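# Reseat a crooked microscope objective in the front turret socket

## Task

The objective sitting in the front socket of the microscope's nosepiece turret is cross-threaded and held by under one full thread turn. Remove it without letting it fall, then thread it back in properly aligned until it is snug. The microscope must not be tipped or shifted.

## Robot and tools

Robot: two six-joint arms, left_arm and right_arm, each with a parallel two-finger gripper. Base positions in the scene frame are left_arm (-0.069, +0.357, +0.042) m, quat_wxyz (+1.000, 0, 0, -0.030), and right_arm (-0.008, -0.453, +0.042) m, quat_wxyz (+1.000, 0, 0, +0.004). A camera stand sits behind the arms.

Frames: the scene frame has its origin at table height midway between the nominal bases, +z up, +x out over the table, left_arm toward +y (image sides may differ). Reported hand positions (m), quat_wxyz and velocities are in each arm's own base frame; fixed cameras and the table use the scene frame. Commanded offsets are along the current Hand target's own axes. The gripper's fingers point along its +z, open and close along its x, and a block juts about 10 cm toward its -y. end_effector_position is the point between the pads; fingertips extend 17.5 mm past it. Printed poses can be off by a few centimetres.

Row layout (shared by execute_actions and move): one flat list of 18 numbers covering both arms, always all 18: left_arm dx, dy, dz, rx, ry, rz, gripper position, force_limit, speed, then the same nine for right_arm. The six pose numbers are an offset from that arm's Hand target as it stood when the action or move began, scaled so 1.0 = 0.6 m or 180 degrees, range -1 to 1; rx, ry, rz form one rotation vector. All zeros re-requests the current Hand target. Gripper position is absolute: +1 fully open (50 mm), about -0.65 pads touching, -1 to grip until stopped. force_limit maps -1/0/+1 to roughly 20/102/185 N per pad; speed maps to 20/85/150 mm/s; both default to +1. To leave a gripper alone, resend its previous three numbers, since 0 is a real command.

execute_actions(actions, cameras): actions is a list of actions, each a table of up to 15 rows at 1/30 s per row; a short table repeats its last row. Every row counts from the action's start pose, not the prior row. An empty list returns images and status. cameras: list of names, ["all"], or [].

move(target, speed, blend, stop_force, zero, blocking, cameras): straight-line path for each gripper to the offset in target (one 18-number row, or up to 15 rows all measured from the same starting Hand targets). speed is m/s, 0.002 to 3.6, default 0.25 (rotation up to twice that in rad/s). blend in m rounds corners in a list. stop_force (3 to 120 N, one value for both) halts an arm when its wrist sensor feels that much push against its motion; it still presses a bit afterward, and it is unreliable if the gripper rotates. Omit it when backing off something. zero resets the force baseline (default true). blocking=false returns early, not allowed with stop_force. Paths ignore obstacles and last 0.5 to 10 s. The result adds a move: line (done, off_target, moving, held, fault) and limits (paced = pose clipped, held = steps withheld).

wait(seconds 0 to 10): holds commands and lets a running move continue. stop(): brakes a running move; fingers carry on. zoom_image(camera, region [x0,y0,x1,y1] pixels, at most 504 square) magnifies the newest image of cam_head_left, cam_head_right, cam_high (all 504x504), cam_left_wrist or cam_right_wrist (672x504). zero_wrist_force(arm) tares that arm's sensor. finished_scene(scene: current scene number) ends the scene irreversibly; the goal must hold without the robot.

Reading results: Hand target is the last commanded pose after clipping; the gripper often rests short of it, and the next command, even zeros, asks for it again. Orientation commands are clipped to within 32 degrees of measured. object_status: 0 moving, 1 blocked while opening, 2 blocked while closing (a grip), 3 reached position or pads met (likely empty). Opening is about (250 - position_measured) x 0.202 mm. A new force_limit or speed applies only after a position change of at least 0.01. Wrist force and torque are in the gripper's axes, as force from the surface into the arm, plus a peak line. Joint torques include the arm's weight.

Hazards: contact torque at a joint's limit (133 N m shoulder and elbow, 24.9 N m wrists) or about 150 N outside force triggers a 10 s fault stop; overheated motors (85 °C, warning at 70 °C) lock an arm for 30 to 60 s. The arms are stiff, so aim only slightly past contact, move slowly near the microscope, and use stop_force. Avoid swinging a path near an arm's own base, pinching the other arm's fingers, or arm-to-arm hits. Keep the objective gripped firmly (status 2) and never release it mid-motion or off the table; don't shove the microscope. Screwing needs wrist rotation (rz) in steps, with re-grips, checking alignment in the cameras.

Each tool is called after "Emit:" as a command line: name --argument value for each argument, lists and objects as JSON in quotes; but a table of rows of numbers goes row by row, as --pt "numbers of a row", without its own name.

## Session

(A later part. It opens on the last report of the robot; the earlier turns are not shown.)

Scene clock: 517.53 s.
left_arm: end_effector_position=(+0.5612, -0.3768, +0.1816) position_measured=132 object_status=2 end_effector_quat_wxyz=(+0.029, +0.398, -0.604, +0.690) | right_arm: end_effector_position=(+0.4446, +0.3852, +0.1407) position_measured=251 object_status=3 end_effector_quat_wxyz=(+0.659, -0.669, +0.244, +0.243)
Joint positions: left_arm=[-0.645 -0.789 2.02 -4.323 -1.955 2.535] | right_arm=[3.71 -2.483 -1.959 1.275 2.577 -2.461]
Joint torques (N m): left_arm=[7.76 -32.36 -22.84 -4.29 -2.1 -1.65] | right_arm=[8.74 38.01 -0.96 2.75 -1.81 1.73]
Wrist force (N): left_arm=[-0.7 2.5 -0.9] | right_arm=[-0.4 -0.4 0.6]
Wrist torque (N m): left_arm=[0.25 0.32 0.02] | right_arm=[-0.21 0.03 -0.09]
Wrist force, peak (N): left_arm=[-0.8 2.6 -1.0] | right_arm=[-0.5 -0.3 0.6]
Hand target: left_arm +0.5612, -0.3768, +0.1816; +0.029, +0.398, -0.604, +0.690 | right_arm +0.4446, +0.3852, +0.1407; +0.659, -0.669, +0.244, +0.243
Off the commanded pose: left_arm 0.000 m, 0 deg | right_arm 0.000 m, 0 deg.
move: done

Emit:
move --pt "-0.00006 0.00021 0.00081 0 -0.0322 0.0086 -1 -0.6 -1 0 0 0 0 0 0 -1 -1 1" --pt "-0.00112 -0.0001 0.0008 0 -0.1556 0.0417 -1 -0.6 -1 0 0 0 0 0 0 -1 -1 1" --pt "-0.0018 0 0.00041 0 -0.2844 0.0763 -1 -0.6 -1 0 0 0 0 0 0 -1 -1 1" --pt "-0.00107 -0.00013 -0.00011 0 -0.3113 0.0835 -1 -0.6 -1 0 0 0 0 0 0 -1 -1 1" --speed 0.14 --blend 0.0002

Emit:
move --pt "0 0 0 0 0 0 0.224 -0.6 -1 0 0 0 0 0 0 -1 -1 1" --pt "0.000685 -0.0003 -0.00077 0 0.3113 -0.0835 0.224 -0.6 -1 0 0 0 0 0 0 -1 -1 1" --pt "0.000685 -0.0003 -0.00077 0 0.3113 -0.0835 -1 -0.6 -1 0 0 0 0 0 0 -1 -1 1" --speed '[0.1,0.3,0.1]'

Emit:
move --pt "-0.00006 0.00021 0.00081 0 -0.0322 0.0086 -1 -0.6 -1 0 0 0 0 0 0 -1 -1 1" --pt "-0.00112 -0.0001 0.0008 0 -0.1556 0.0417 -1 -0.6 -1 0 0 0 0 0 0 -1 -1 1" --pt "-0.0018 0 0.00041 0 -0.2844 0.0763 -1 -0.6 -1 0 0 0 0 0 0 -1 -1 1" --pt "-0.00107 -0.00013 -0.00011 0 -0.3113 0.0835 -1 -0.6 -1 0 0 0 0 0 0 -1 -1 1" --speed 0.14 --blend 0.0002 --cameras '["cam_left_wrist"]'

Emit:
zoom_image --camera "cam_left_wrist" --region '[305, 230, 405, 290]'

Scene clock: 523.03 s.
left_arm: end_effector_position=(+0.5617, -0.3764, +0.1813) position_measured=132 object_status=2 end_effector_quat_wxyz=(-0.344, +0.596, -0.592, +0.420) | right_arm: end_effector_position=(+0.4446, +0.3852, +0.1407) position_measured=251 object_status=3 end_effector_quat_wxyz=(+0.659, -0.669, +0.244, +0.243)
Joint positions: left_arm=[-1.106 -1.11 2.118 -3.449 -0.688 2.461] | right_arm=[3.71 -2.483 -1.959 1.275 2.577 -2.461]
Joint torques (N m): left_arm=[-5.93 -43.33 -29.09 -1.03 5.16 -1.22] | right_arm=[7.66 38.43 -0.82 2.73 -1.99 1.7]
Wrist force (N): left_arm=[-5.2 3.5 -1.4] | right_arm=[-0.7 -0.3 0.4]
Wrist torque (N m): left_arm=[0.22 0.58 -0.19] | right_arm=[-0.20 0.07 -0.09]
Wrist force, peak (N): left_arm=[-5.7 11.4 5.2] | right_arm=[-0.6 -0.3 0.7]
Hand target: left_arm +0.5617, -0.3764, +0.1812; -0.344, +0.596, -0.592, +0.420 | right_arm +0.4446, +0.3852, +0.1407; +0.659, -0.669, +0.244, +0.243
Off the commanded pose: left_arm 0.000 m, 0 deg | right_arm 0.000 m, 0 deg.
move: done

Scene clock: 526.60 s.
left_arm: end_effector_position=(+0.5613, -0.3768, +0.1816) position_measured=132 object_status=2 end_effector_quat_wxyz=(+0.029, +0.398, -0.604, +0.690) | right_arm: end_effector_position=(+0.4446, +0.3852, +0.1407) position_measured=251 object_status=3 end_effector_quat_wxyz=(+0.659, -0.669, +0.244, +0.243)
Joint positions: left_arm=[-0.645 -0.789 2.02 -4.323 -1.955 2.536] | right_arm=[3.71 -2.483 -1.959 1.275 2.577 -2.461]
Joint torques (N m): left_arm=[8.33 -32.02 -23.8 -4.46 -2.03 -1.48] | right_arm=[8.66 38.02 -0.46 2.81 -1.98 1.71]
Wrist force (N): left_arm=[-0.3 3.0 -0.9] | right_arm=[-0.3 -0.3 0.4]
Wrist torque (N m): left_arm=[0.21 0.30 0.02] | right_arm=[-0.21 0.01 -0.09]
Wrist force, peak (N): left_arm=[0.5 7.1 2.9] | right_arm=[-0.7 -0.5 0.5]
Hand target: left_arm +0.5613, -0.3767, +0.1816; +0.029, +0.398, -0.604, +0.690 | right_arm +0.4446, +0.3852, +0.1407; +0.659, -0.669, +0.244, +0.243
Off the commanded pose: left_arm 0.000 m, 0 deg | right_arm 0.000 m, 0 deg.
move: done

Scene clock: 531.03 s.
left_arm: end_effector_position=(+0.5617, -0.3764, +0.1813) position_measured=132 object_status=2 end_effector_quat_wxyz=(-0.344, +0.596, -0.592, +0.420) | right_arm: end_effector_position=(+0.4446, +0.3852, +0.1407) position_measured=251 object_status=3 end_effector_quat_wxyz=(+0.659, -0.669, +0.244, +0.243)
Joint positions: left_arm=[-1.106 -1.11 2.118 -3.449 -0.688 2.461] | right_arm=[3.71 -2.483 -1.959 1.275 2.577 -2.461]
Joint torques (N m): left_arm=[-8.11 -43.62 -31.48 -1.52 4.98 -1.3] | right_arm=[8.93 38.03 -0.44 2.74 -1.83 1.69]
Wrist force (N): left_arm=[-4.9 4.2 -1.3] | right_arm=[-0.3 -0.3 0.3]
Wrist torque (N m): left_arm=[0.17 0.54 -0.20] | right_arm=[-0.20 0.02 -0.09]
Wrist force, peak (N): left_arm=[-5.5 12.0 6.1] | right_arm=[-0.7 -0.3 0.6]
Hand target: left_arm +0.5617, -0.3764, +0.1813; -0.344, +0.596, -0.592, +0.420 | right_arm +0.4446, +0.3852, +0.1407; +0.659, -0.669, +0.244, +0.243
Off the commanded pose: left_arm 0.000 m, 0 deg | right_arm 0.000 m, 0 deg.
move: done
Images, in order (width x height): cam_left_wrist 672x504.

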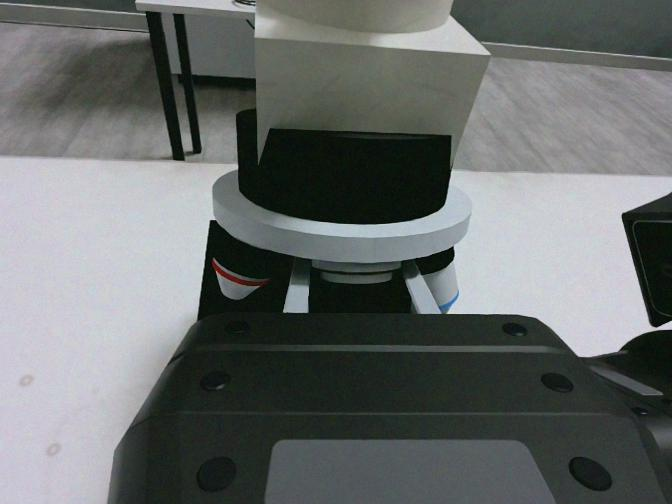

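Scaled by 5.040.

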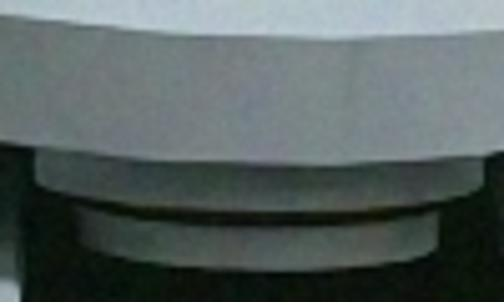

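Emit:
wait --seconds 0 --cameras '["cam_right_wrist"]'

Emit:
zoom_image --camera "cam_right_wrist" --region '[310, 70, 440, 150]'

Scene clock: 532.13 s.
left_arm: end_effector_position=(+0.5617, -0.3764, +0.1813) position_measured=132 object_status=2 end_effector_quat_wxyz=(-0.344, +0.596, -0.592, +0.420) | right_arm: end_effector_position=(+0.4446, +0.3852, +0.1407) position_measured=251 object_status=3 end_effector_quat_wxyz=(+0.659, -0.669, +0.244, +0.243)
Joint positions: left_arm=[-1.106 -1.11 2.118 -3.449 -0.688 2.461] | right_arm=[3.71 -2.483 -1.959 1.275 2.577 -2.461]
Joint torques (N m): left_arm=[-7.15 -44.47 -30.84 -1.38 4.93 -1.27] | right_arm=[8.83 38.77 -0.19 2.75 -1.79 1.68]
Wrist force (N): left_arm=[-5.0 4.2 -1.5] | right_arm=[-0.5 -0.5 0.5]
Wrist torque (N m): left_arm=[0.21 0.54 -0.20] | right_arm=[-0.24 0.04 -0.09]
Wrist force, peak (N): left_arm=[-5.1 4.3 -1.6] | right_arm=[-0.5 -0.5 0.5]
Hand target: left_arm +0.5617, -0.3764, +0.1813; -0.344, +0.596, -0.592, +0.420 | right_arm +0.4446, +0.3852, +0.1407; +0.659, -0.669, +0.244, +0.243
Tool commands: left_gripper/position=-1.0 left_gripper/force_limit=-0.6 left_gripper/speed=-1.0 right_gripper/position=-1.0 right_gripper/force_limit=-1.0 right_gripper/speed=+1.0
Off the commanded pose: left_arm 0.000 m, 0 deg | right_arm 0.000 m, 0 deg.
Images, in order (width x height): cam_right_wrist 672x504.

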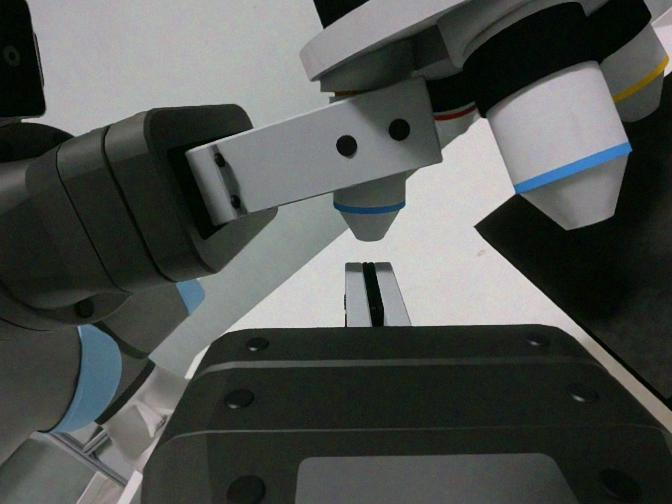

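Scaled by 3.877.

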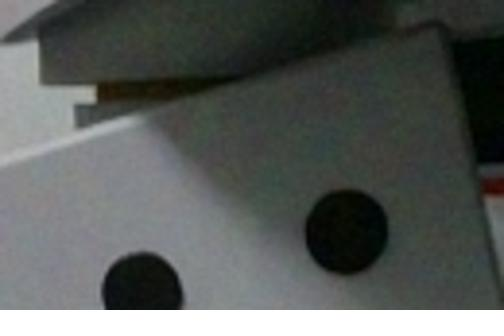

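Emit:
move --pt "0 0 0 0 0 0 0.224 -0.6 -1 0 0.01 0 0 0 0 -1 -1 1" --pt "0.000685 0.00453 -0.00207 0 0.3113 -0.0835 0.224 -0.6 -1 0 0.01 0 0 0 0 -1 -1 1" --pt "0.000685 0.00453 -0.00207 0 0.3113 -0.0835 -1 -0.6 -1 0 0.01 0 0 0 0 -1 -1 1" --speed '[0.1,0.3,0.1]'

Emit:
move --pt "-0.00006 0.00021 0.00081 0 -0.0322 0.0086 -1 -0.6 -1 0 0 0 0 0 0 -1 -1 1" --pt "-0.00112 -0.0001 0.0008 0 -0.1556 0.0417 -1 -0.6 -1 0 0 0 0 0 0 -1 -1 1" --pt "-0.0018 0 0.00041 0 -0.2844 0.0763 -1 -0.6 -1 0 0 0 0 0 0 -1 -1 1" --pt "-0.00107 -0.00013 -0.00011 0 -0.3113 0.0835 -1 -0.6 -1 0 0 0 0 0 0 -1 -1 1" --speed 0.14 --blend 0.0002 --cameras '["cam_right_wrist"]'

Emit:
zoom_image --camera "cam_right_wrist" --region '[310, 50, 440, 130]'

Scene clock: 538.17 s.
left_arm: end_effector_position=(+0.5595, -0.3769, +0.1794) position_measured=132 object_status=2 end_effector_quat_wxyz=(+0.029, +0.398, -0.604, +0.690) | right_arm: end_effector_position=(+0.4407, +0.3851, +0.1361) position_measured=251 object_status=3 end_effector_quat_wxyz=(+0.659, -0.669, +0.244, +0.243)
Joint positions: left_arm=[-0.647 -0.785 2.024 -4.331 -1.952 2.535] | right_arm=[3.714 -2.492 -1.967 1.291 2.572 -2.46]
Joint torques (N m): left_arm=[7.18 -29.96 -23.44 -3.65 -2.52 -1.58] | right_arm=[8.57 37.16 -1.36 3.45 -2.53 1.75]
Wrist force (N): left_arm=[-0.2 0.2 -1.0] | right_arm=[-0.7 -0.5 0.4]
Wrist torque (N m): left_arm=[0.31 0.30 0.03] | right_arm=[-0.23 0.07 -0.09]
Wrist force, peak (N): left_arm=[-5.2 4.3 -1.6] | right_arm=[-0.7 -0.3 0.6]
Hand target: left_arm +0.5595, -0.3769, +0.1794; +0.029, +0.398, -0.604, +0.690 | right_arm +0.4407, +0.3851, +0.1361; +0.659, -0.669, +0.244, +0.243
Off the commanded pose: left_arm 0.000 m, 0 deg | right_arm 0.000 m, 0 deg.
move: done

Scene clock: 542.60 s.
left_arm: end_effector_position=(+0.5599, -0.3765, +0.1791) position_measured=132 object_status=2 end_effector_quat_wxyz=(-0.344, +0.596, -0.592, +0.420) | right_arm: end_effector_position=(+0.4407, +0.3851, +0.1361) position_measured=251 object_status=3 end_effector_quat_wxyz=(+0.659, -0.669, +0.244, +0.243)
Joint positions: left_arm=[-1.11 -1.107 2.123 -3.453 -0.685 2.457] | right_arm=[3.714 -2.492 -1.967 1.291 2.572 -2.46]
Joint torques (N m): left_arm=[-7.83 -42.74 -29.22 -0.73 4.16 -1.32] | right_arm=[9 37.53 -0.69 3.33 -2.48 1.61]
Wrist force (N): left_arm=[-4.7 0.2 -2.5] | right_arm=[-0.4 -0.3 0.5]
Wrist torque (N m): left_arm=[0.26 0.48 -0.17] | right_arm=[-0.20 0.04 -0.09]
Wrist force, peak (N): left_arm=[-5.2 8.3 5.6] | right_arm=[-0.8 -0.4 0.5]
Hand target: left_arm +0.5599, -0.3765, +0.1791; -0.344, +0.596, -0.592, +0.420 | right_arm +0.4407, +0.3851, +0.1361; +0.659, -0.669, +0.244, +0.243
Off the commanded pose: left_arm 0.000 m, 0 deg | right_arm 0.000 m, 0 deg.
move: done
Images, in order (width x height): cam_right_wrist 672x504.

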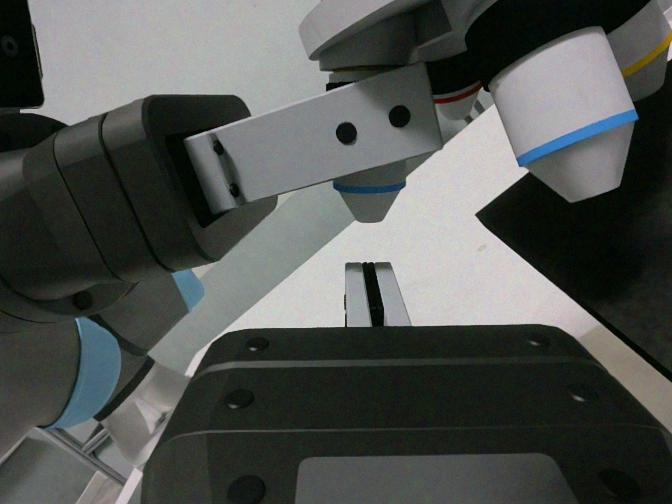

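Scaled by 3.877.

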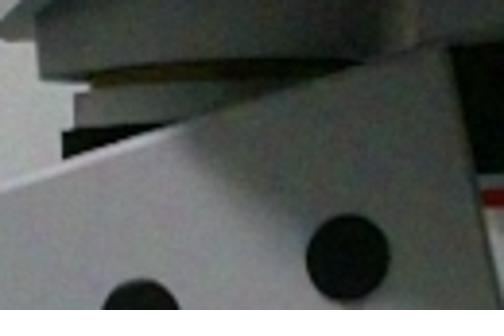

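Emit:
move --pt "0 0 0 0 0 0 0.224 -0.6 -1 0 0 0 0 0 0 -1 -1 1" --pt "0.000685 0.0013 -0.00128 0 0.3113 -0.0835 0.224 -0.6 -1 0 0 0 0 0 0 -1 -1 1" --pt "0.000685 0.0013 -0.00128 0 0.3113 -0.0835 -1 -0.6 -1 0 0 0 0 0 0 -1 -1 1" --speed '[0.1,0.3,0.1]'

Emit:
move --pt "-0.00006 0.00021 0.00081 0 -0.0322 0.0086 -1 -0.6 -1 0 0 0 0 0 0 -1 -1 1" --pt "-0.00112 -0.0001 0.0008 0 -0.1556 0.0417 -1 -0.6 -1 0 0 0 0 0 0 -1 -1 1" --pt "-0.0018 0 0.00041 0 -0.2844 0.0763 -1 -0.6 -1 0 0 0 0 0 0 -1 -1 1" --pt "-0.00107 -0.00013 -0.00011 0 -0.3113 0.0835 -1 -0.6 -1 0 0 0 0 0 0 -1 -1 1" --speed 0.14 --blend 0.0002

Emit:
move --pt "0 0 0 0 0 0 0.224 -0.6 -1 0 0 0 0 0 0 -1 -1 1" --pt "0.000685 -0.0003 -0.00077 0 0.3113 -0.0835 0.224 -0.6 -1 0 0 0 0 0 0 -1 -1 1" --pt "0.000685 -0.0003 -0.00077 0 0.3113 -0.0835 -1 -0.6 -1 0 0 0 0 0 0 -1 -1 1" --speed '[0.1,0.3,0.1]'

Emit:
move --pt "-0.00006 0.00021 0.00081 0 -0.0322 0.0086 -1 -0.6 -1 0 0 0 0 0 0 -1 -1 1" --pt "-0.00112 -0.0001 0.0008 0 -0.1556 0.0417 -1 -0.6 -1 0 0 0 0 0 0 -1 -1 1" --pt "-0.0018 0 0.00041 0 -0.2844 0.0763 -1 -0.6 -1 0 0 0 0 0 0 -1 -1 1" --pt "-0.00107 -0.00013 -0.00011 0 -0.3113 0.0835 -1 -0.6 -1 0 0 0 0 0 0 -1 -1 1" --speed 0.14 --blend 0.0002 --cameras '["cam_right_wrist", "cam_left_wrist"]'

Emit:
zoom_image --camera "cam_right_wrist" --region '[310, 50, 440, 130]'

Emit:
zoom_image --camera "cam_left_wrist" --region '[305, 230, 405, 290]'

Scene clock: 547.17 s.
left_arm: end_effector_position=(+0.5589, -0.3769, +0.1787) position_measured=132 object_status=2 end_effector_quat_wxyz=(+0.029, +0.398, -0.604, +0.690) | right_arm: end_effector_position=(+0.4407, +0.3851, +0.1361) position_measured=251 object_status=3 end_effector_quat_wxyz=(+0.659, -0.669, +0.244, +0.243)
Joint positions: left_arm=[-0.648 -0.784 2.025 -4.333 -1.951 2.535] | right_arm=[3.714 -2.492 -1.967 1.291 2.572 -2.46]
Joint torques (N m): left_arm=[7.07 -31.39 -22.45 -3.72 -2.96 -1.56] | right_arm=[8.43 38.3 -0.07 3.34 -2.29 1.46]
Wrist force (N): left_arm=[-0.9 0.3 -0.7] | right_arm=[-0.6 -0.4 0.3]
Wrist torque (N m): left_arm=[0.34 0.29 0.02] | right_arm=[-0.22 0.06 -0.09]
Wrist force, peak (N): left_arm=[-5.1 0.1 -2.9] | right_arm=[-0.4 -0.5 0.7]
Hand target: left_arm +0.5589, -0.3769, +0.1787; +0.029, +0.398, -0.604, +0.690 | right_arm +0.4407, +0.3851, +0.1361; +0.659, -0.669, +0.244, +0.243
Off the commanded pose: left_arm 0.000 m, 0 deg | right_arm 0.000 m, 0 deg.
move: done

Scene clock: 551.60 s.
left_arm: end_effector_position=(+0.5593, -0.3765, +0.1785) position_measured=132 object_status=2 end_effector_quat_wxyz=(-0.344, +0.596, -0.592, +0.420) | right_arm: end_effector_position=(+0.4407, +0.3851, +0.1361) position_measured=251 object_status=3 end_effector_quat_wxyz=(+0.659, -0.669, +0.244, +0.243)
Joint positions: left_arm=[-1.111 -1.106 2.124 -3.455 -0.684 2.456] | right_arm=[3.714 -2.492 -1.967 1.291 2.572 -2.46]
Joint torques (N m): left_arm=[-6.36 -40.61 -30.07 -0.48 4.38 -1.5] | right_arm=[8.1 37.28 0.26 3.22 -2.39 1.52]
Wrist force (N): left_arm=[-4.2 0.1 -2.0] | right_arm=[-0.7 -0.4 0.4]
Wrist torque (N m): left_arm=[0.25 0.41 -0.16] | right_arm=[-0.22 0.08 -0.09]
Wrist force, peak (N): left_arm=[-5.3 8.2 6.1] | right_arm=[-0.6 -0.5 0.4]
Hand target: left_arm +0.5593, -0.3765, +0.1784; -0.344, +0.596, -0.592, +0.420 | right_arm +0.4407, +0.3851, +0.1361; +0.659, -0.669, +0.244, +0.243
Off the commanded pose: left_arm 0.000 m, 0 deg | right_arm 0.000 m, 0 deg.
move: done

Scene clock: 555.17 s.
left_arm: end_effector_position=(+0.5589, -0.3769, +0.1788) position_measured=132 object_status=2 end_effector_quat_wxyz=(+0.029, +0.398, -0.604, +0.690) | right_arm: end_effector_position=(+0.4407, +0.3851, +0.1361) position_measured=251 object_status=3 end_effector_quat_wxyz=(+0.659, -0.669, +0.244, +0.243)
Joint positions: left_arm=[-0.648 -0.784 2.025 -4.333 -1.951 2.535] | right_arm=[3.714 -2.492 -1.967 1.291 2.572 -2.46]
Joint torques (N m): left_arm=[6.08 -31.06 -22.79 -3.94 -2.86 -1.49] | right_arm=[8.86 37.71 0.58 3.23 -2.44 1.39]
Wrist force (N): left_arm=[-0.9 0.0 -1.0] | right_arm=[-0.5 -0.3 0.4]
Wrist torque (N m): left_arm=[0.30 0.33 0.02] | right_arm=[-0.20 0.05 -0.09]
Wrist force, peak (N): left_arm=[-4.8 0.4 -2.1] | right_arm=[-0.6 -0.7 0.2]
Hand target: left_arm +0.5589, -0.3769, +0.1788; +0.029, +0.398, -0.604, +0.690 | right_arm +0.4407, +0.3851, +0.1361; +0.659, -0.669, +0.244, +0.243
Off the commanded pose: left_arm 0.000 m, 0 deg | right_arm 0.000 m, 0 deg.
move: done

Scene clock: 559.60 s.
left_arm: end_effector_position=(+0.5594, -0.3765, +0.1785) position_measured=132 object_status=2 end_effector_quat_wxyz=(-0.344, +0.596, -0.592, +0.420) | right_arm: end_effector_position=(+0.4407, +0.3851, +0.1361) position_measured=251 object_status=3 end_effector_quat_wxyz=(+0.659, -0.669, +0.244, +0.243)
Joint positions: left_arm=[-1.111 -1.106 2.124 -3.455 -0.684 2.456] | right_arm=[3.714 -2.492 -1.967 1.291 2.572 -2.46]
Joint torques (N m): left_arm=[-7.15 -42.69 -28.8 -0.4 4.04 -1.35] | right_arm=[8.88 37.46 1.33 3.3 -2.36 1.33]
Wrist force (N): left_arm=[-4.6 0.4 -2.2] | right_arm=[-0.5 -0.3 0.4]
Wrist torque (N m): left_arm=[0.29 0.47 -0.16] | right_arm=[-0.21 0.05 -0.09]
Wrist force, peak (N): left_arm=[-5.3 8.4 5.8] | right_arm=[-0.6 -0.4 0.7]
Hand target: left_arm +0.5594, -0.3765, +0.1785; -0.344, +0.596, -0.592, +0.420 | right_arm +0.4407, +0.3851, +0.1361; +0.659, -0.669, +0.244, +0.243
Off the commanded pose: left_arm 0.000 m, 0 deg | right_arm 0.000 m, 0 deg.
move: done
Images, in order (width x height): cam_left_wrist 672x504, cam_right_wrist 672x504.

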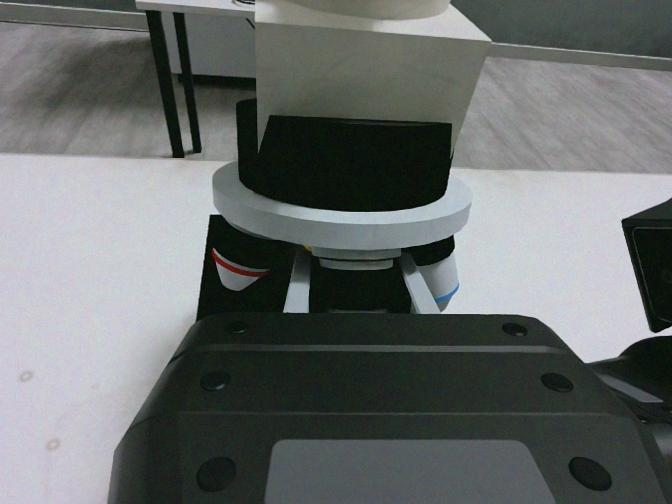

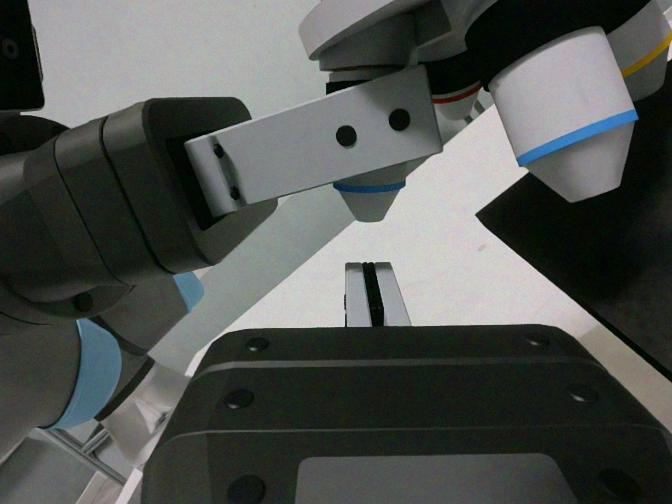

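Scaled by 3.877.

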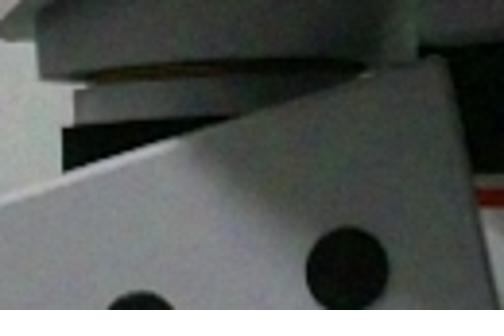

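Scaled by 5.040.

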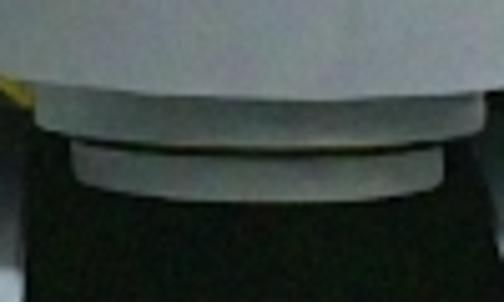

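Emit:
move --pt "0 0 0 0 0 0 0.224 -0.6 -1 0 0 0 0 0 0 -1 -1 1" --pt "0.000685 -0.0003 -0.00077 0 0.3113 -0.0835 0.224 -0.6 -1 0 0 0 0 0 0 -1 -1 1" --pt "0.000685 -0.0003 -0.00077 0 0.3113 -0.0835 -1 -0.6 -1 0 0 0 0 0 0 -1 -1 1" --speed '[0.1,0.3,0.1]'

Emit:
move --pt "-0.00006 0.00021 0.00081 0 -0.0322 0.0086 -1 -0.6 -1 0 0 0 0 0 0 -1 -1 1" --pt "-0.00112 -0.0001 0.0008 0 -0.1556 0.0417 -1 -0.6 -1 0 0 0 0 0 0 -1 -1 1" --pt "-0.0018 0 0.00041 0 -0.2844 0.0763 -1 -0.6 -1 0 0 0 0 0 0 -1 -1 1" --pt "-0.00107 -0.00013 -0.00011 0 -0.3113 0.0835 -1 -0.6 -1 0 0 0 0 0 0 -1 -1 1" --speed 0.14 --blend 0.0002

Emit:
move --pt "0 0 0 0 0 0 0.224 -0.6 -1 0 0 0 0 0 0 -1 -1 1" --pt "0.000685 -0.0003 -0.00077 0 0.3113 -0.0835 0.224 -0.6 -1 0 0 0 0 0 0 -1 -1 1" --pt "0.000685 -0.0003 -0.00077 0 0.3113 -0.0835 -1 -0.6 -1 0 0 0 0 0 0 -1 -1 1" --speed '[0.1,0.3,0.1]'

Emit:
move --pt "-0.00006 0.00021 0.00081 0 -0.0322 0.0086 -1 -0.6 -1 0 0 0 0 0 0 -1 -1 1" --pt "-0.00112 -0.0001 0.0008 0 -0.1556 0.0417 -1 -0.6 -1 0 0 0 0 0 0 -1 -1 1" --pt "-0.0018 0 0.00041 0 -0.2844 0.0763 -1 -0.6 -1 0 0 0 0 0 0 -1 -1 1" --pt "-0.00107 -0.00013 -0.00011 0 -0.3113 0.0835 -1 -0.6 -1 0 0 0 0 0 0 -1 -1 1" --speed 0.14 --blend 0.0002 --cameras '["cam_right_wrist", "cam_left_wrist"]'

Emit:
zoom_image --camera "cam_right_wrist" --region '[310, 50, 440, 130]'

Emit:
zoom_image --camera "cam_left_wrist" --region '[305, 230, 405, 290]'

Scene clock: 564.33 s.
left_arm: end_effector_position=(+0.5590, -0.3769, +0.1789) position_measured=132 object_status=2 end_effector_quat_wxyz=(+0.029, +0.398, -0.604, +0.690) | right_arm: end_effector_position=(+0.4407, +0.3851, +0.1361) position_measured=251 object_status=3 end_effector_quat_wxyz=(+0.659, -0.669, +0.244, +0.243)
Joint positions: left_arm=[-0.648 -0.784 2.025 -4.333 -1.951 2.535] | right_arm=[3.714 -2.492 -1.967 1.291 2.572 -2.46]
Joint torques (N m): left_arm=[6.28 -29.82 -21.22 -3.9 -2.63 -1.43] | right_arm=[8.81 38.63 1.24 3.24 -2.35 1.41]
Wrist force (N): left_arm=[-0.6 0.1 -0.7] | right_arm=[-0.6 -0.3 0.3]
Wrist torque (N m): left_arm=[0.30 0.30 0.02] | right_arm=[-0.20 0.07 -0.09]
Wrist force, peak (N): left_arm=[-4.9 0.3 -2.3] | right_arm=[-0.8 -0.4 0.3]
Hand target: left_arm +0.5590, -0.3769, +0.1789; +0.029, +0.398, -0.604, +0.690 | right_arm +0.4407, +0.3851, +0.1361; +0.659, -0.669, +0.244, +0.243
Off the commanded pose: left_arm 0.000 m, 0 deg | right_arm 0.000 m, 0 deg.
move: done

Scene clock: 568.77 s.
left_arm: end_effector_position=(+0.5595, -0.3765, +0.1786) position_measured=132 object_status=2 end_effector_quat_wxyz=(-0.344, +0.596, -0.592, +0.420) | right_arm: end_effector_position=(+0.4407, +0.3851, +0.1361) position_measured=251 object_status=3 end_effector_quat_wxyz=(+0.659, -0.669, +0.244, +0.243)
Joint positions: left_arm=[-1.111 -1.106 2.124 -3.454 -0.684 2.456] | right_arm=[3.714 -2.492 -1.967 1.291 2.572 -2.46]
Joint torques (N m): left_arm=[-7.09 -41.77 -27.91 -0.63 4.26 -1.27] | right_arm=[8.64 37.86 3.03 3.12 -2.38 1.29]
Wrist force (N): left_arm=[-4.6 0.3 -2.2] | right_arm=[-0.5 -0.4 0.3]
Wrist torque (N m): left_arm=[0.28 0.49 -0.16] | right_arm=[-0.21 0.04 -0.09]
Wrist force, peak (N): left_arm=[-5.2 8.5 6.1] | right_arm=[-0.7 -0.4 0.6]
Hand target: left_arm +0.5595, -0.3765, +0.1786; -0.344, +0.596, -0.592, +0.420 | right_arm +0.4407, +0.3851, +0.1361; +0.659, -0.669, +0.244, +0.243
Off the commanded pose: left_arm 0.000 m, 0 deg | right_arm 0.000 m, 0 deg.
move: done

Scene clock: 572.33 s.
left_arm: end_effector_position=(+0.5591, -0.3769, +0.1790) position_measured=132 object_status=2 end_effector_quat_wxyz=(+0.029, +0.398, -0.604, +0.690) | right_arm: end_effector_position=(+0.4407, +0.3851, +0.1361) position_measured=251 object_status=3 end_effector_quat_wxyz=(+0.659, -0.669, +0.244, +0.243)
Joint positions: left_arm=[-0.648 -0.784 2.025 -4.332 -1.952 2.535] | right_arm=[3.714 -2.492 -1.967 1.291 2.572 -2.46]
Joint torques (N m): left_arm=[7.65 -31.29 -22.42 -3.69 -2.75 -1.61] | right_arm=[8.67 38.17 2.9 3.18 -2.25 1.19]
Wrist force (N): left_arm=[-0.4 0.2 -0.9] | right_arm=[-0.6 -0.3 0.3]
Wrist torque (N m): left_arm=[0.32 0.28 0.03] | right_arm=[-0.20 0.06 -0.09]
Wrist force, peak (N): left_arm=[-4.5 0.6 -2.3] | right_arm=[-0.5 -0.5 0.6]
Hand target: left_arm +0.5591, -0.3769, +0.1790; +0.029, +0.398, -0.604, +0.690 | right_arm +0.4407, +0.3851, +0.1361; +0.659, -0.669, +0.244, +0.243
Off the commanded pose: left_arm 0.000 m, 0 deg | right_arm 0.000 m, 0 deg.
move: done

Scene clock: 576.77 s.
left_arm: end_effector_position=(+0.5595, -0.3765, +0.1787) position_measured=132 object_status=2 end_effector_quat_wxyz=(-0.344, +0.596, -0.592, +0.420) | right_arm: end_effector_position=(+0.4407, +0.3851, +0.1361) position_measured=251 object_status=3 end_effector_quat_wxyz=(+0.659, -0.669, +0.244, +0.243)
Joint positions: left_arm=[-1.11 -1.106 2.124 -3.454 -0.684 2.456] | right_arm=[3.714 -2.492 -1.967 1.291 2.572 -2.46]
Joint torques (N m): left_arm=[-7.59 -43 -28.27 -0.32 4.5 -1.17] | right_arm=[8.73 37.94 3.12 3.29 -2.18 1.07]
Wrist force (N): left_arm=[-4.5 0.4 -2.4] | right_arm=[-0.4 -0.3 0.5]
Wrist torque (N m): left_arm=[0.30 0.46 -0.16] | right_arm=[-0.19 0.04 -0.09]
Wrist force, peak (N): left_arm=[-5.3 8.5 5.7] | right_arm=[-0.8 -0.4 0.5]
Hand target: left_arm +0.5595, -0.3765, +0.1787; -0.344, +0.596, -0.592, +0.420 | right_arm +0.4407, +0.3851, +0.1361; +0.659, -0.669, +0.244, +0.243
Off the commanded pose: left_arm 0.000 m, 0 deg | right_arm 0.000 m, 0 deg.
move: done
Images, in order (width x height): cam_left_wrist 672x504, cam_right_wrist 672x504.

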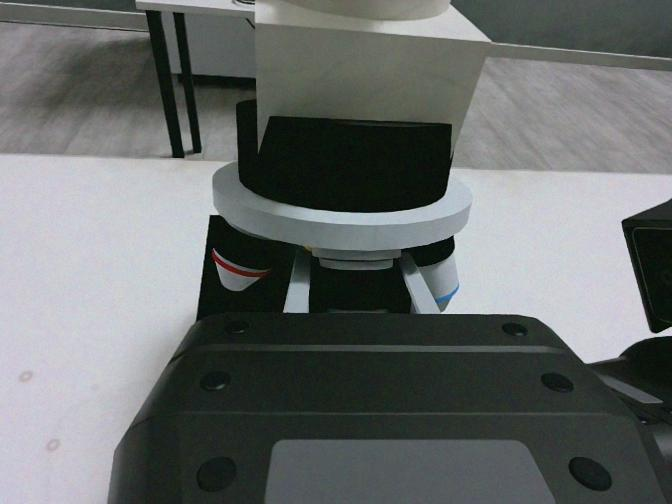

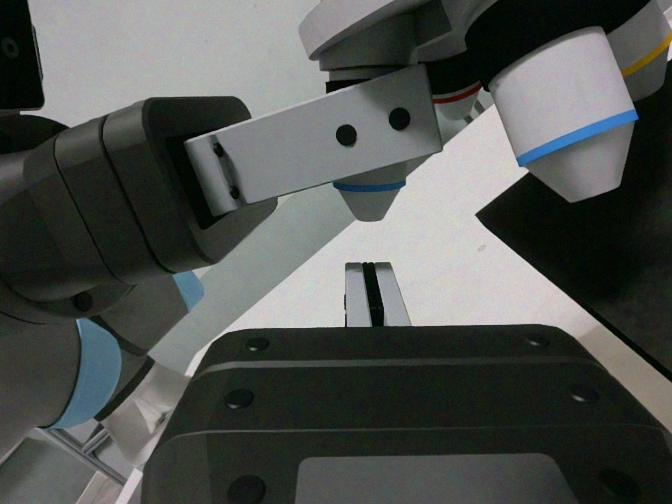

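Scaled by 3.877.

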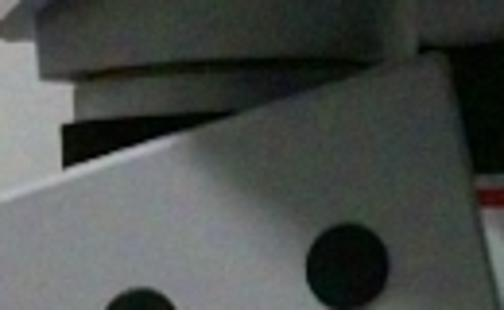

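Scaled by 5.040.

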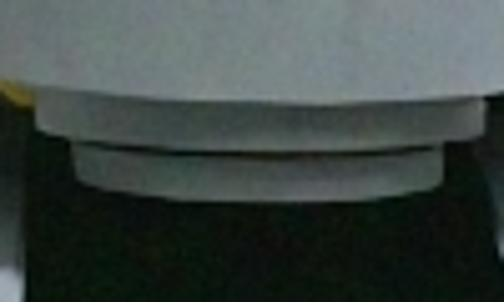

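Emit:
move --pt "0 0 0 0 0 0 0.224 -0.6 -1 0 0 0 0 0 0 -1 -1 1" --pt "0.000685 -0.0003 -0.00077 0 0.3113 -0.0835 0.224 -0.6 -1 0 0 0 0 0 0 -1 -1 1" --pt "0.000685 -0.0003 -0.00077 0 0.3113 -0.0835 -1 -0.6 -1 0 0 0 0 0 0 -1 -1 1" --speed '[0.1,0.3,0.1]'

Emit:
move --pt "-0.00006 0.00021 0.00081 0 -0.0322 0.0086 -1 -0.6 -1 0 0 0 0 0 0 -1 -1 1" --pt "-0.00112 -0.0001 0.0008 0 -0.1556 0.0417 -1 -0.6 -1 0 0 0 0 0 0 -1 -1 1" --pt "-0.0018 0 0.00041 0 -0.2844 0.0763 -1 -0.6 -1 0 0 0 0 0 0 -1 -1 1" --pt "-0.00107 -0.00013 -0.00011 0 -0.3113 0.0835 -1 -0.6 -1 0 0 0 0 0 0 -1 -1 1" --speed 0.14 --blend 0.0002

Emit:
move --pt "0 0 0 0 0 0 0.224 -0.6 -1 0 0 0 0 0 0 -1 -1 1" --pt "0.000685 -0.0003 -0.00077 0 0.3113 -0.0835 0.224 -0.6 -1 0 0 0 0 0 0 -1 -1 1" --pt "0.000685 -0.0003 -0.00077 0 0.3113 -0.0835 -1 -0.6 -1 0 0 0 0 0 0 -1 -1 1" --speed '[0.1,0.3,0.1]'

Emit:
move --pt "-0.00006 0.00021 0.00081 0 -0.0322 0.0086 -1 -0.6 -1 0 0 0 0 0 0 -1 -1 1" --pt "-0.00112 -0.0001 0.0008 0 -0.1556 0.0417 -1 -0.6 -1 0 0 0 0 0 0 -1 -1 1" --speed 0.14 --blend 0.0002

Emit:
move --pt "-0.00068 0.0001 -0.00039 0 -0.1288 0.0346 -1 -0.6 -1 0 0 0 0 0 0 -1 -1 1" --pt "-0.00025 -0.00003 -0.00082 0 -0.1557 0.0418 -1 -0.6 -1 0 0 0 0 0 0 -1 -1 1" --speed 0.14 --blend 0.0002 --cameras '["cam_right_wrist", "cam_left_wrist"]'

Emit:
zoom_image --camera "cam_right_wrist" --region '[310, 50, 440, 130]'

Emit:
zoom_image --camera "cam_left_wrist" --region '[305, 230, 405, 290]'

Scene clock: 581.63 s.
left_arm: end_effector_position=(+0.5592, -0.3769, +0.1791) position_measured=132 object_status=2 end_effector_quat_wxyz=(+0.029, +0.398, -0.604, +0.690) | right_arm: end_effector_position=(+0.4407, +0.3851, +0.1361) position_measured=251 object_status=3 end_effector_quat_wxyz=(+0.659, -0.669, +0.244, +0.243)
Joint positions: left_arm=[-0.648 -0.784 2.025 -4.332 -1.952 2.535] | right_arm=[3.714 -2.492 -1.967 1.291 2.572 -2.46]
Joint torques (N m): left_arm=[7.69 -30.7 -21.87 -3.72 -2.73 -1.62] | right_arm=[8.82 37.92 4.44 3.06 -2.25 1.06]
Wrist force (N): left_arm=[-0.4 -0.1 -1.0] | right_arm=[-0.4 -0.3 0.6]
Wrist torque (N m): left_arm=[0.26 0.30 0.02] | right_arm=[-0.20 0.03 -0.09]
Wrist force, peak (N): left_arm=[-5.0 0.4 -2.3] | right_arm=[-0.5 -0.4 0.6]
Hand target: left_arm +0.5592, -0.3769, +0.1791; +0.029, +0.398, -0.604, +0.690 | right_arm +0.4407, +0.3851, +0.1361; +0.659, -0.669, +0.244, +0.243
Off the commanded pose: left_arm 0.000 m, 0 deg | right_arm 0.000 m, 0 deg.
move: done

Scene clock: 586.07 s.
left_arm: end_effector_position=(+0.5596, -0.3765, +0.1788) position_measured=132 object_status=2 end_effector_quat_wxyz=(-0.344, +0.596, -0.592, +0.420) | right_arm: end_effector_position=(+0.4407, +0.3851, +0.1361) position_measured=251 object_status=3 end_effector_quat_wxyz=(+0.659, -0.669, +0.244, +0.243)
Joint positions: left_arm=[-1.11 -1.107 2.124 -3.454 -0.685 2.457] | right_arm=[3.714 -2.492 -1.967 1.291 2.572 -2.46]
Joint torques (N m): left_arm=[-6.66 -41.86 -29.11 -0.85 4.17 -1.36] | right_arm=[8.36 37.89 4.67 3.12 -2.15 0.9]
Wrist force (N): left_arm=[-4.5 0.2 -2.5] | right_arm=[-0.3 -0.2 0.3]
Wrist torque (N m): left_arm=[0.26 0.46 -0.16] | right_arm=[-0.18 0.02 -0.09]
Wrist force, peak (N): left_arm=[-5.3 8.4 5.4] | right_arm=[-0.5 -0.7 0.5]
Hand target: left_arm +0.5596, -0.3765, +0.1788; -0.344, +0.596, -0.592, +0.420 | right_arm +0.4407, +0.3851, +0.1361; +0.659, -0.669, +0.244, +0.243
Off the commanded pose: left_arm 0.000 m, 0 deg | right_arm 0.000 m, 0 deg.
move: done

Scene clock: 589.63 s.
left_arm: end_effector_position=(+0.5592, -0.3769, +0.1792) position_measured=132 object_status=2 end_effector_quat_wxyz=(+0.029, +0.398, -0.604, +0.690) | right_arm: end_effector_position=(+0.4407, +0.3851, +0.1361) position_measured=251 object_status=3 end_effector_quat_wxyz=(+0.659, -0.669, +0.244, +0.243)
Joint positions: left_arm=[-0.648 -0.784 2.025 -4.332 -1.952 2.535] | right_arm=[3.714 -2.492 -1.967 1.291 2.572 -2.46]
Joint torques (N m): left_arm=[8.45 -31.97 -22.72 -4 -2.61 -1.59] | right_arm=[8.03 38.54 5.24 3.15 -2.25 0.98]
Wrist force (N): left_arm=[-0.1 0.2 -1.0] | right_arm=[-0.5 -0.3 0.3]
Wrist torque (N m): left_arm=[0.30 0.28 0.03] | right_arm=[-0.20 0.04 -0.09]
Wrist force, peak (N): left_arm=[-4.9 0.4 -2.4] | right_arm=[-0.6 -0.3 0.7]
Hand target: left_arm +0.5592, -0.3769, +0.1792; +0.029, +0.398, -0.604, +0.690 | right_arm +0.4407, +0.3851, +0.1361; +0.659, -0.669, +0.244, +0.243
Off the commanded pose: left_arm 0.000 m, 0 deg | right_arm 0.000 m, 0 deg.
move: done

Scene clock: 592.17 s.
left_arm: end_effector_position=(+0.5600, -0.3770, +0.1788) position_measured=132 object_status=2 end_effector_quat_wxyz=(+0.163, -0.513, +0.617, -0.573) | right_arm: end_effector_position=(+0.4407, +0.3851, +0.1361) position_measured=251 object_status=3 end_effector_quat_wxyz=(+0.659, -0.669, +0.244, +0.243)
Joint positions: left_arm=[-0.905 -1.007 2.19 -4.017 -1.28 2.634] | right_arm=[3.714 -2.492 -1.967 1.291 2.572 -2.46]
Joint torques (N m): left_arm=[-3.87 -41.41 0.73 0.71 4.65 -1.49] | right_arm=[8.75 37.98 5.38 3.1 -2.14 0.92]
Wrist force (N): left_arm=[1.2 1.9 -14.5] | right_arm=[-0.3 -0.3 0.2]
Wrist torque (N m): left_arm=[0.40 0.54 -0.10] | right_arm=[-0.20 0.02 -0.09]
Wrist force, peak (N): left_arm=[1.2 1.9 -14.5] | right_arm=[-0.6 -0.2 0.6]
Hand target: left_arm +0.5600, -0.3770, +0.1788; +0.163, -0.513, +0.617, -0.573 | right_arm +0.4407, +0.3851, +0.1361; +0.659, -0.669, +0.244, +0.243
Off the commanded pose: left_arm 0.000 m, 0 deg | right_arm 0.000 m, 0 deg.
move: done

Scene clock: 594.77 s.
left_arm: end_effector_position=(+0.5597, -0.3766, +0.1789) position_measured=132 object_status=2 end_effector_quat_wxyz=(-0.344, +0.596, -0.592, +0.420) | right_arm: end_effector_position=(+0.4407, +0.3851, +0.1361) position_measured=251 object_status=3 end_effector_quat_wxyz=(+0.659, -0.669, +0.244, +0.243)
Joint positions: left_arm=[-1.11 -1.107 2.123 -3.454 -0.685 2.457] | right_arm=[3.714 -2.492 -1.967 1.291 2.572 -2.46]
Joint torques (N m): left_arm=[-7.69 -42.93 -30.29 -0.45 3.93 -1.1] | right_arm=[8.57 39.01 5.54 3.14 -2.16 0.95]
Wrist force (N): left_arm=[-4.9 0.2 -1.5] | right_arm=[-0.4 -0.2 0.3]
Wrist torque (N m): left_arm=[0.29 0.50 -0.16] | right_arm=[-0.18 0.03 -0.09]
Wrist force, peak (N): left_arm=[1.4 1.6 -14.5] | right_arm=[-0.7 -0.4 0.6]
Hand target: left_arm +0.5597, -0.3766, +0.1789; -0.344, +0.596, -0.592, +0.420 | right_arm +0.4407, +0.3851, +0.1361; +0.659, -0.669, +0.244, +0.243
Off the commanded pose: left_arm 0.000 m, 0 deg | right_arm 0.000 m, 0 deg.
move: done
Images, in order (width x height): cam_left_wrist 672x504, cam_right_wrist 672x504.

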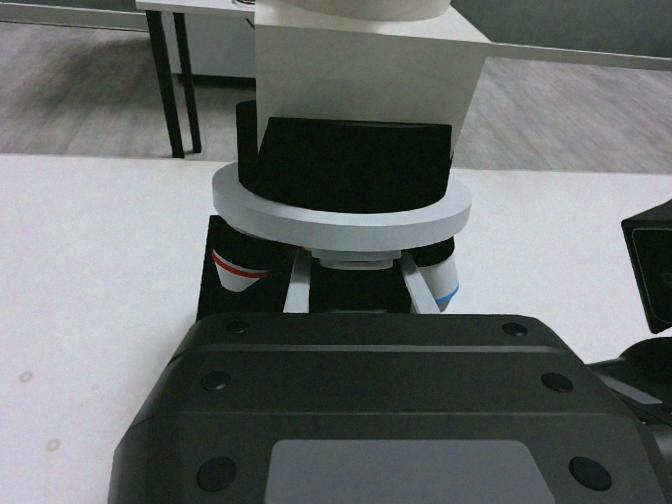

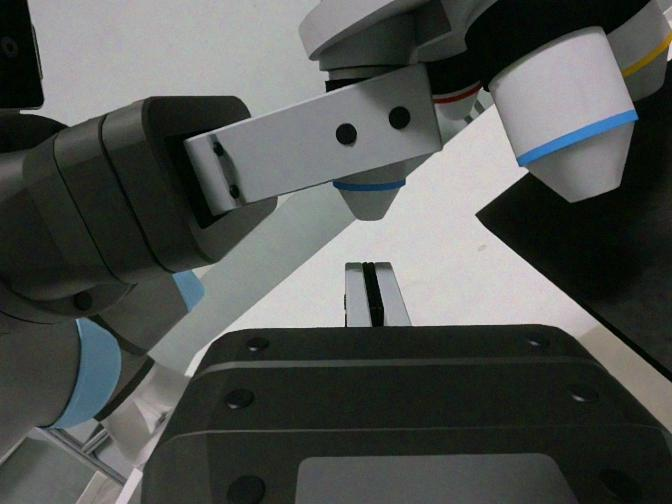

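Scaled by 3.877.

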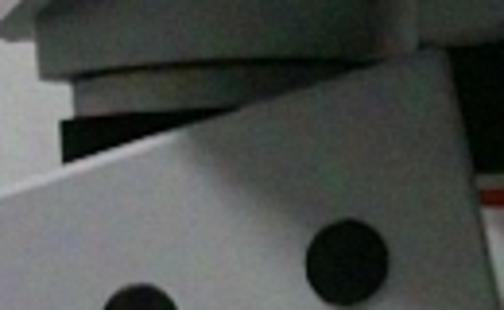

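Scaled by 5.040.

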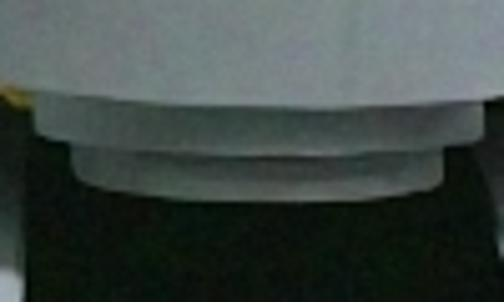

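Emit:
move --pt "0 0 0 0 0 0 0.224 -0.6 -1 0 0 0 0 0 0 -1 -1 1" --pt "0.000685 -0.0003 -0.00077 0 0.3113 -0.0835 0.224 -0.6 -1 0 0 0 0 0 0 -1 -1 1" --pt "0.000685 -0.0003 -0.00077 0 0.3113 -0.0835 -1 -0.6 -1 0 0 0 0 0 0 -1 -1 1" --speed '[0.1,0.3,0.1]'

Emit:
move --pt "-0.00006 0.00021 0.00081 0 -0.0322 0.0086 -1 -0.6 -1 0 0 0 0 0 0 -1 -1 1" --pt "-0.00112 -0.0001 0.0008 0 -0.1556 0.0417 -1 -0.6 -1 0 0 0 0 0 0 -1 -1 1" --pt "-0.0018 0 0.00041 0 -0.2844 0.0763 -1 -0.6 -1 0 0 0 0 0 0 -1 -1 1" --pt "-0.00107 -0.00013 -0.00011 0 -0.3113 0.0835 -1 -0.6 -1 0 0 0 0 0 0 -1 -1 1" --speed 0.14 --blend 0.0002 --cameras '["cam_right_wrist", "cam_left_wrist"]'

Emit:
zoom_image --camera "cam_right_wrist" --region '[310, 50, 440, 130]'

Emit:
zoom_image --camera "cam_left_wrist" --region '[305, 230, 405, 290]'

Scene clock: 599.10 s.
left_arm: end_effector_position=(+0.5593, -0.3769, +0.1793) position_measured=132 object_status=2 end_effector_quat_wxyz=(+0.029, +0.398, -0.604, +0.690) | right_arm: end_effector_position=(+0.4407, +0.3851, +0.1361) position_measured=251 object_status=3 end_effector_quat_wxyz=(+0.659, -0.669, +0.244, +0.243)
Joint positions: left_arm=[-0.648 -0.784 2.024 -4.331 -1.952 2.535] | right_arm=[3.714 -2.492 -1.967 1.291 2.572 -2.46]
Joint torques (N m): left_arm=[6.71 -31.37 -21.9 -4.17 -2.95 -1.45] | right_arm=[8.82 38.57 7.33 3.14 -2.08 0.74]
Wrist force (N): left_arm=[-1.6 0.2 -0.8] | right_arm=[-0.6 0.0 0.3]
Wrist torque (N m): left_arm=[0.29 0.34 0.02] | right_arm=[-0.16 0.07 -0.09]
Wrist force, peak (N): left_arm=[-5.1 -0.1 -1.9] | right_arm=[-0.7 -0.5 0.5]
Hand target: left_arm +0.5593, -0.3769, +0.1793; +0.029, +0.398, -0.604, +0.690 | right_arm +0.4407, +0.3851, +0.1361; +0.659, -0.669, +0.244, +0.243
Off the commanded pose: left_arm 0.000 m, 0 deg | right_arm 0.000 m, 0 deg.
move: done

Scene clock: 603.53 s.
left_arm: end_effector_position=(+0.5597, -0.3766, +0.1790) position_measured=132 object_status=2 end_effector_quat_wxyz=(-0.344, +0.596, -0.592, +0.420) | right_arm: end_effector_position=(+0.4407, +0.3851, +0.1361) position_measured=251 object_status=3 end_effector_quat_wxyz=(+0.659, -0.669, +0.244, +0.243)
Joint positions: left_arm=[-1.11 -1.107 2.123 -3.453 -0.685 2.457] | right_arm=[3.714 -2.492 -1.967 1.291 2.572 -2.46]
Joint torques (N m): left_arm=[-7.81 -43.03 -28.08 -0.33 4.22 -1.07] | right_arm=[8.89 38.41 6.1 3.11 -2.1 0.66]
Wrist force (N): left_arm=[-5.2 0.0 -0.8] | right_arm=[-0.5 -0.2 0.4]
Wrist torque (N m): left_arm=[0.28 0.54 -0.16] | right_arm=[-0.19 0.05 -0.09]
Wrist force, peak (N): left_arm=[-6.2 8.7 7.7] | right_arm=[-0.5 -0.5 0.7]
Hand target: left_arm +0.5597, -0.3766, +0.1790; -0.344, +0.596, -0.592, +0.420 | right_arm +0.4407, +0.3851, +0.1361; +0.659, -0.669, +0.244, +0.243
Off the commanded pose: left_arm 0.000 m, 0 deg | right_arm 0.000 m, 0 deg.
move: done
Images, in order (width x height): cam_left_wrist 672x504, cam_right_wrist 672x504.

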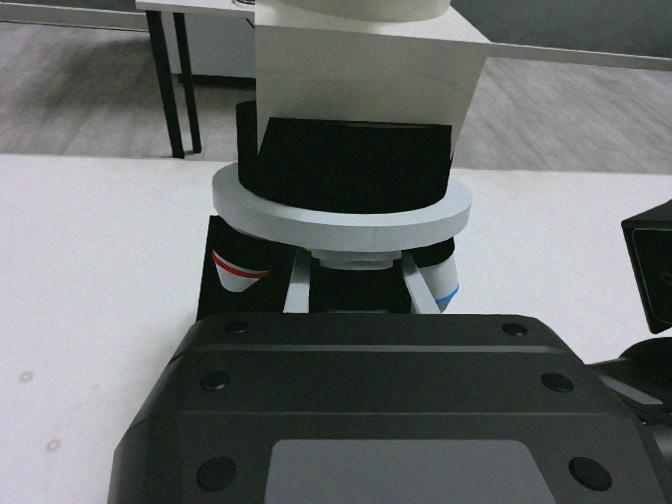

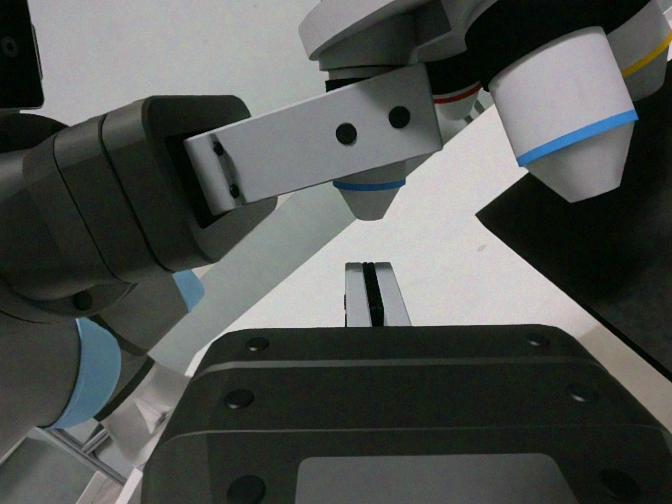

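Scaled by 3.877.

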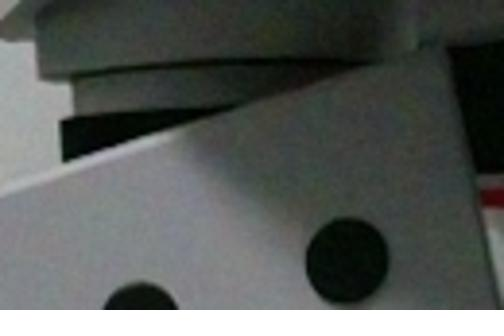

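Scaled by 5.040.

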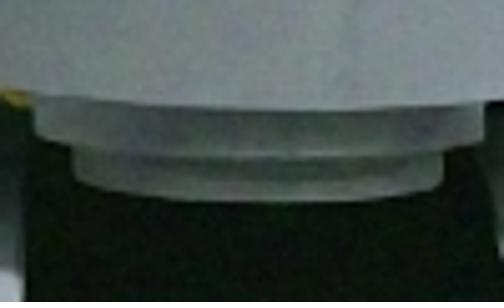

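Emit:
move --pt "0 0 0 0 0 0 0.224 -0.6 -1 0 0 0 0 0 0 -1 -1 1" --pt "0.000685 -0.0003 -0.00077 0 0.3113 -0.0835 0.224 -0.6 -1 0 0 0 0 0 0 -1 -1 1" --pt "0.000685 -0.0003 -0.00077 0 0.3113 -0.0835 -1 -0.6 -1 0 0 0 0 0 0 -1 -1 1" --speed '[0.1,0.3,0.1]'

Emit:
move --pt "-0.00006 0.00021 0.00081 0 -0.0322 0.0086 -1 -0.6 -1 0 0 0 0 0 0 -1 -1 1" --pt "-0.00112 -0.0001 0.0008 0 -0.1556 0.0417 -1 -0.6 -1 0 0 0 0 0 0 -1 -1 1" --pt "-0.0018 0 0.00041 0 -0.2844 0.0763 -1 -0.6 -1 0 0 0 0 0 0 -1 -1 1" --pt "-0.00107 -0.00013 -0.00011 0 -0.3113 0.0835 -1 -0.6 -1 0 0 0 0 0 0 -1 -1 1" --speed 0.14 --blend 0.0002 --cameras '["cam_right_wrist", "cam_left_wrist"]'

Emit:
zoom_image --camera "cam_right_wrist" --region '[320, 55, 370, 95]'

Emit:
zoom_image --camera "cam_left_wrist" --region '[305, 230, 405, 290]'

Scene clock: 607.73 s.
left_arm: end_effector_position=(+0.5594, -0.3769, +0.1794) position_measured=132 object_status=2 end_effector_quat_wxyz=(+0.029, +0.398, -0.604, +0.690) | right_arm: end_effector_position=(+0.4407, +0.3851, +0.1361) position_measured=251 object_status=3 end_effector_quat_wxyz=(+0.659, -0.669, +0.244, +0.243)
Joint positions: left_arm=[-0.648 -0.785 2.024 -4.331 -1.952 2.535] | right_arm=[3.714 -2.492 -1.967 1.291 2.572 -2.46]
Joint torques (N m): left_arm=[6.49 -30.78 -23.09 -3.89 -2.62 -1.53] | right_arm=[8.76 38.5 7.59 3.12 -1.95 0.81]
Wrist force (N): left_arm=[-1.1 0.2 -0.5] | right_arm=[-0.6 -0.3 0.3]
Wrist torque (N m): left_arm=[0.32 0.29 0.01] | right_arm=[-0.19 0.05 -0.09]
Wrist force, peak (N): left_arm=[-5.1 0.1 -0.8] | right_arm=[-0.8 -0.5 0.6]
Hand target: left_arm +0.5594, -0.3769, +0.1794; +0.029, +0.398, -0.604, +0.690 | right_arm +0.4407, +0.3851, +0.1361; +0.659, -0.669, +0.244, +0.243
Off the commanded pose: left_arm 0.000 m, 0 deg | right_arm 0.000 m, 0 deg.
move: done

Scene clock: 612.17 s.
left_arm: end_effector_position=(+0.5598, -0.3766, +0.1791) position_measured=132 object_status=2 end_effector_quat_wxyz=(-0.344, +0.596, -0.592, +0.420) | right_arm: end_effector_position=(+0.4407, +0.3851, +0.1361) position_measured=251 object_status=3 end_effector_quat_wxyz=(+0.659, -0.669, +0.244, +0.243)
Joint positions: left_arm=[-1.11 -1.107 2.123 -3.453 -0.685 2.457] | right_arm=[3.714 -2.492 -1.967 1.291 2.572 -2.46]
Joint torques (N m): left_arm=[-9.17 -41.39 -27.06 -0.74 3.94 -1.33] | right_arm=[8.43 38.99 7.17 3.17 -2.01 0.72]
Wrist force (N): left_arm=[-4.8 0.1 -0.7] | right_arm=[-0.5 -0.3 0.2]
Wrist torque (N m): left_arm=[0.30 0.47 -0.15] | right_arm=[-0.21 0.05 -0.09]
Wrist force, peak (N): left_arm=[-6.4 8.7 7.5] | right_arm=[-0.5 -0.5 0.6]
Hand target: left_arm +0.5598, -0.3766, +0.1791; -0.344, +0.596, -0.592, +0.420 | right_arm +0.4407, +0.3851, +0.1361; +0.659, -0.669, +0.244, +0.243
Off the commanded pose: left_arm 0.000 m, 0 deg | right_arm 0.000 m, 0 deg.
move: done
Images, in order (width x height): cam_left_wrist 672x504, cam_right_wrist 672x504.

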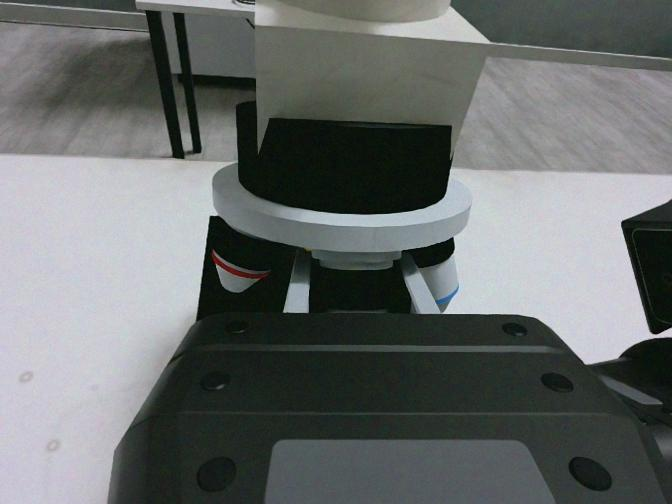

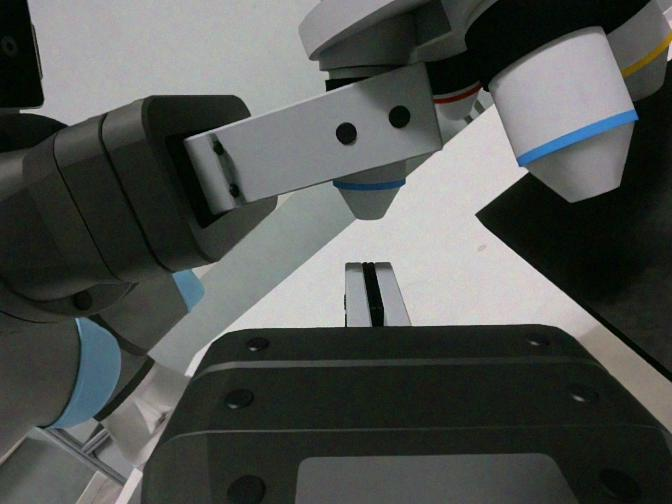

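Scaled by 10.080.

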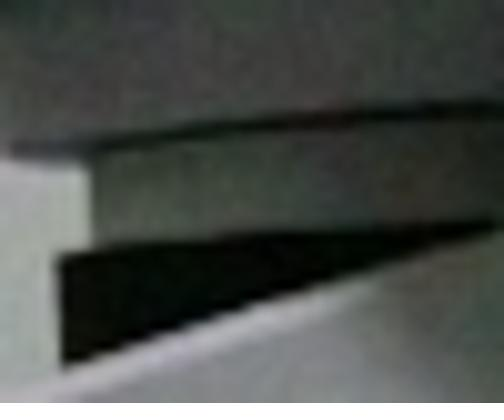

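Scaled by 5.040.

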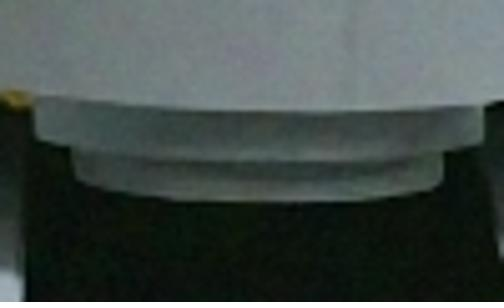

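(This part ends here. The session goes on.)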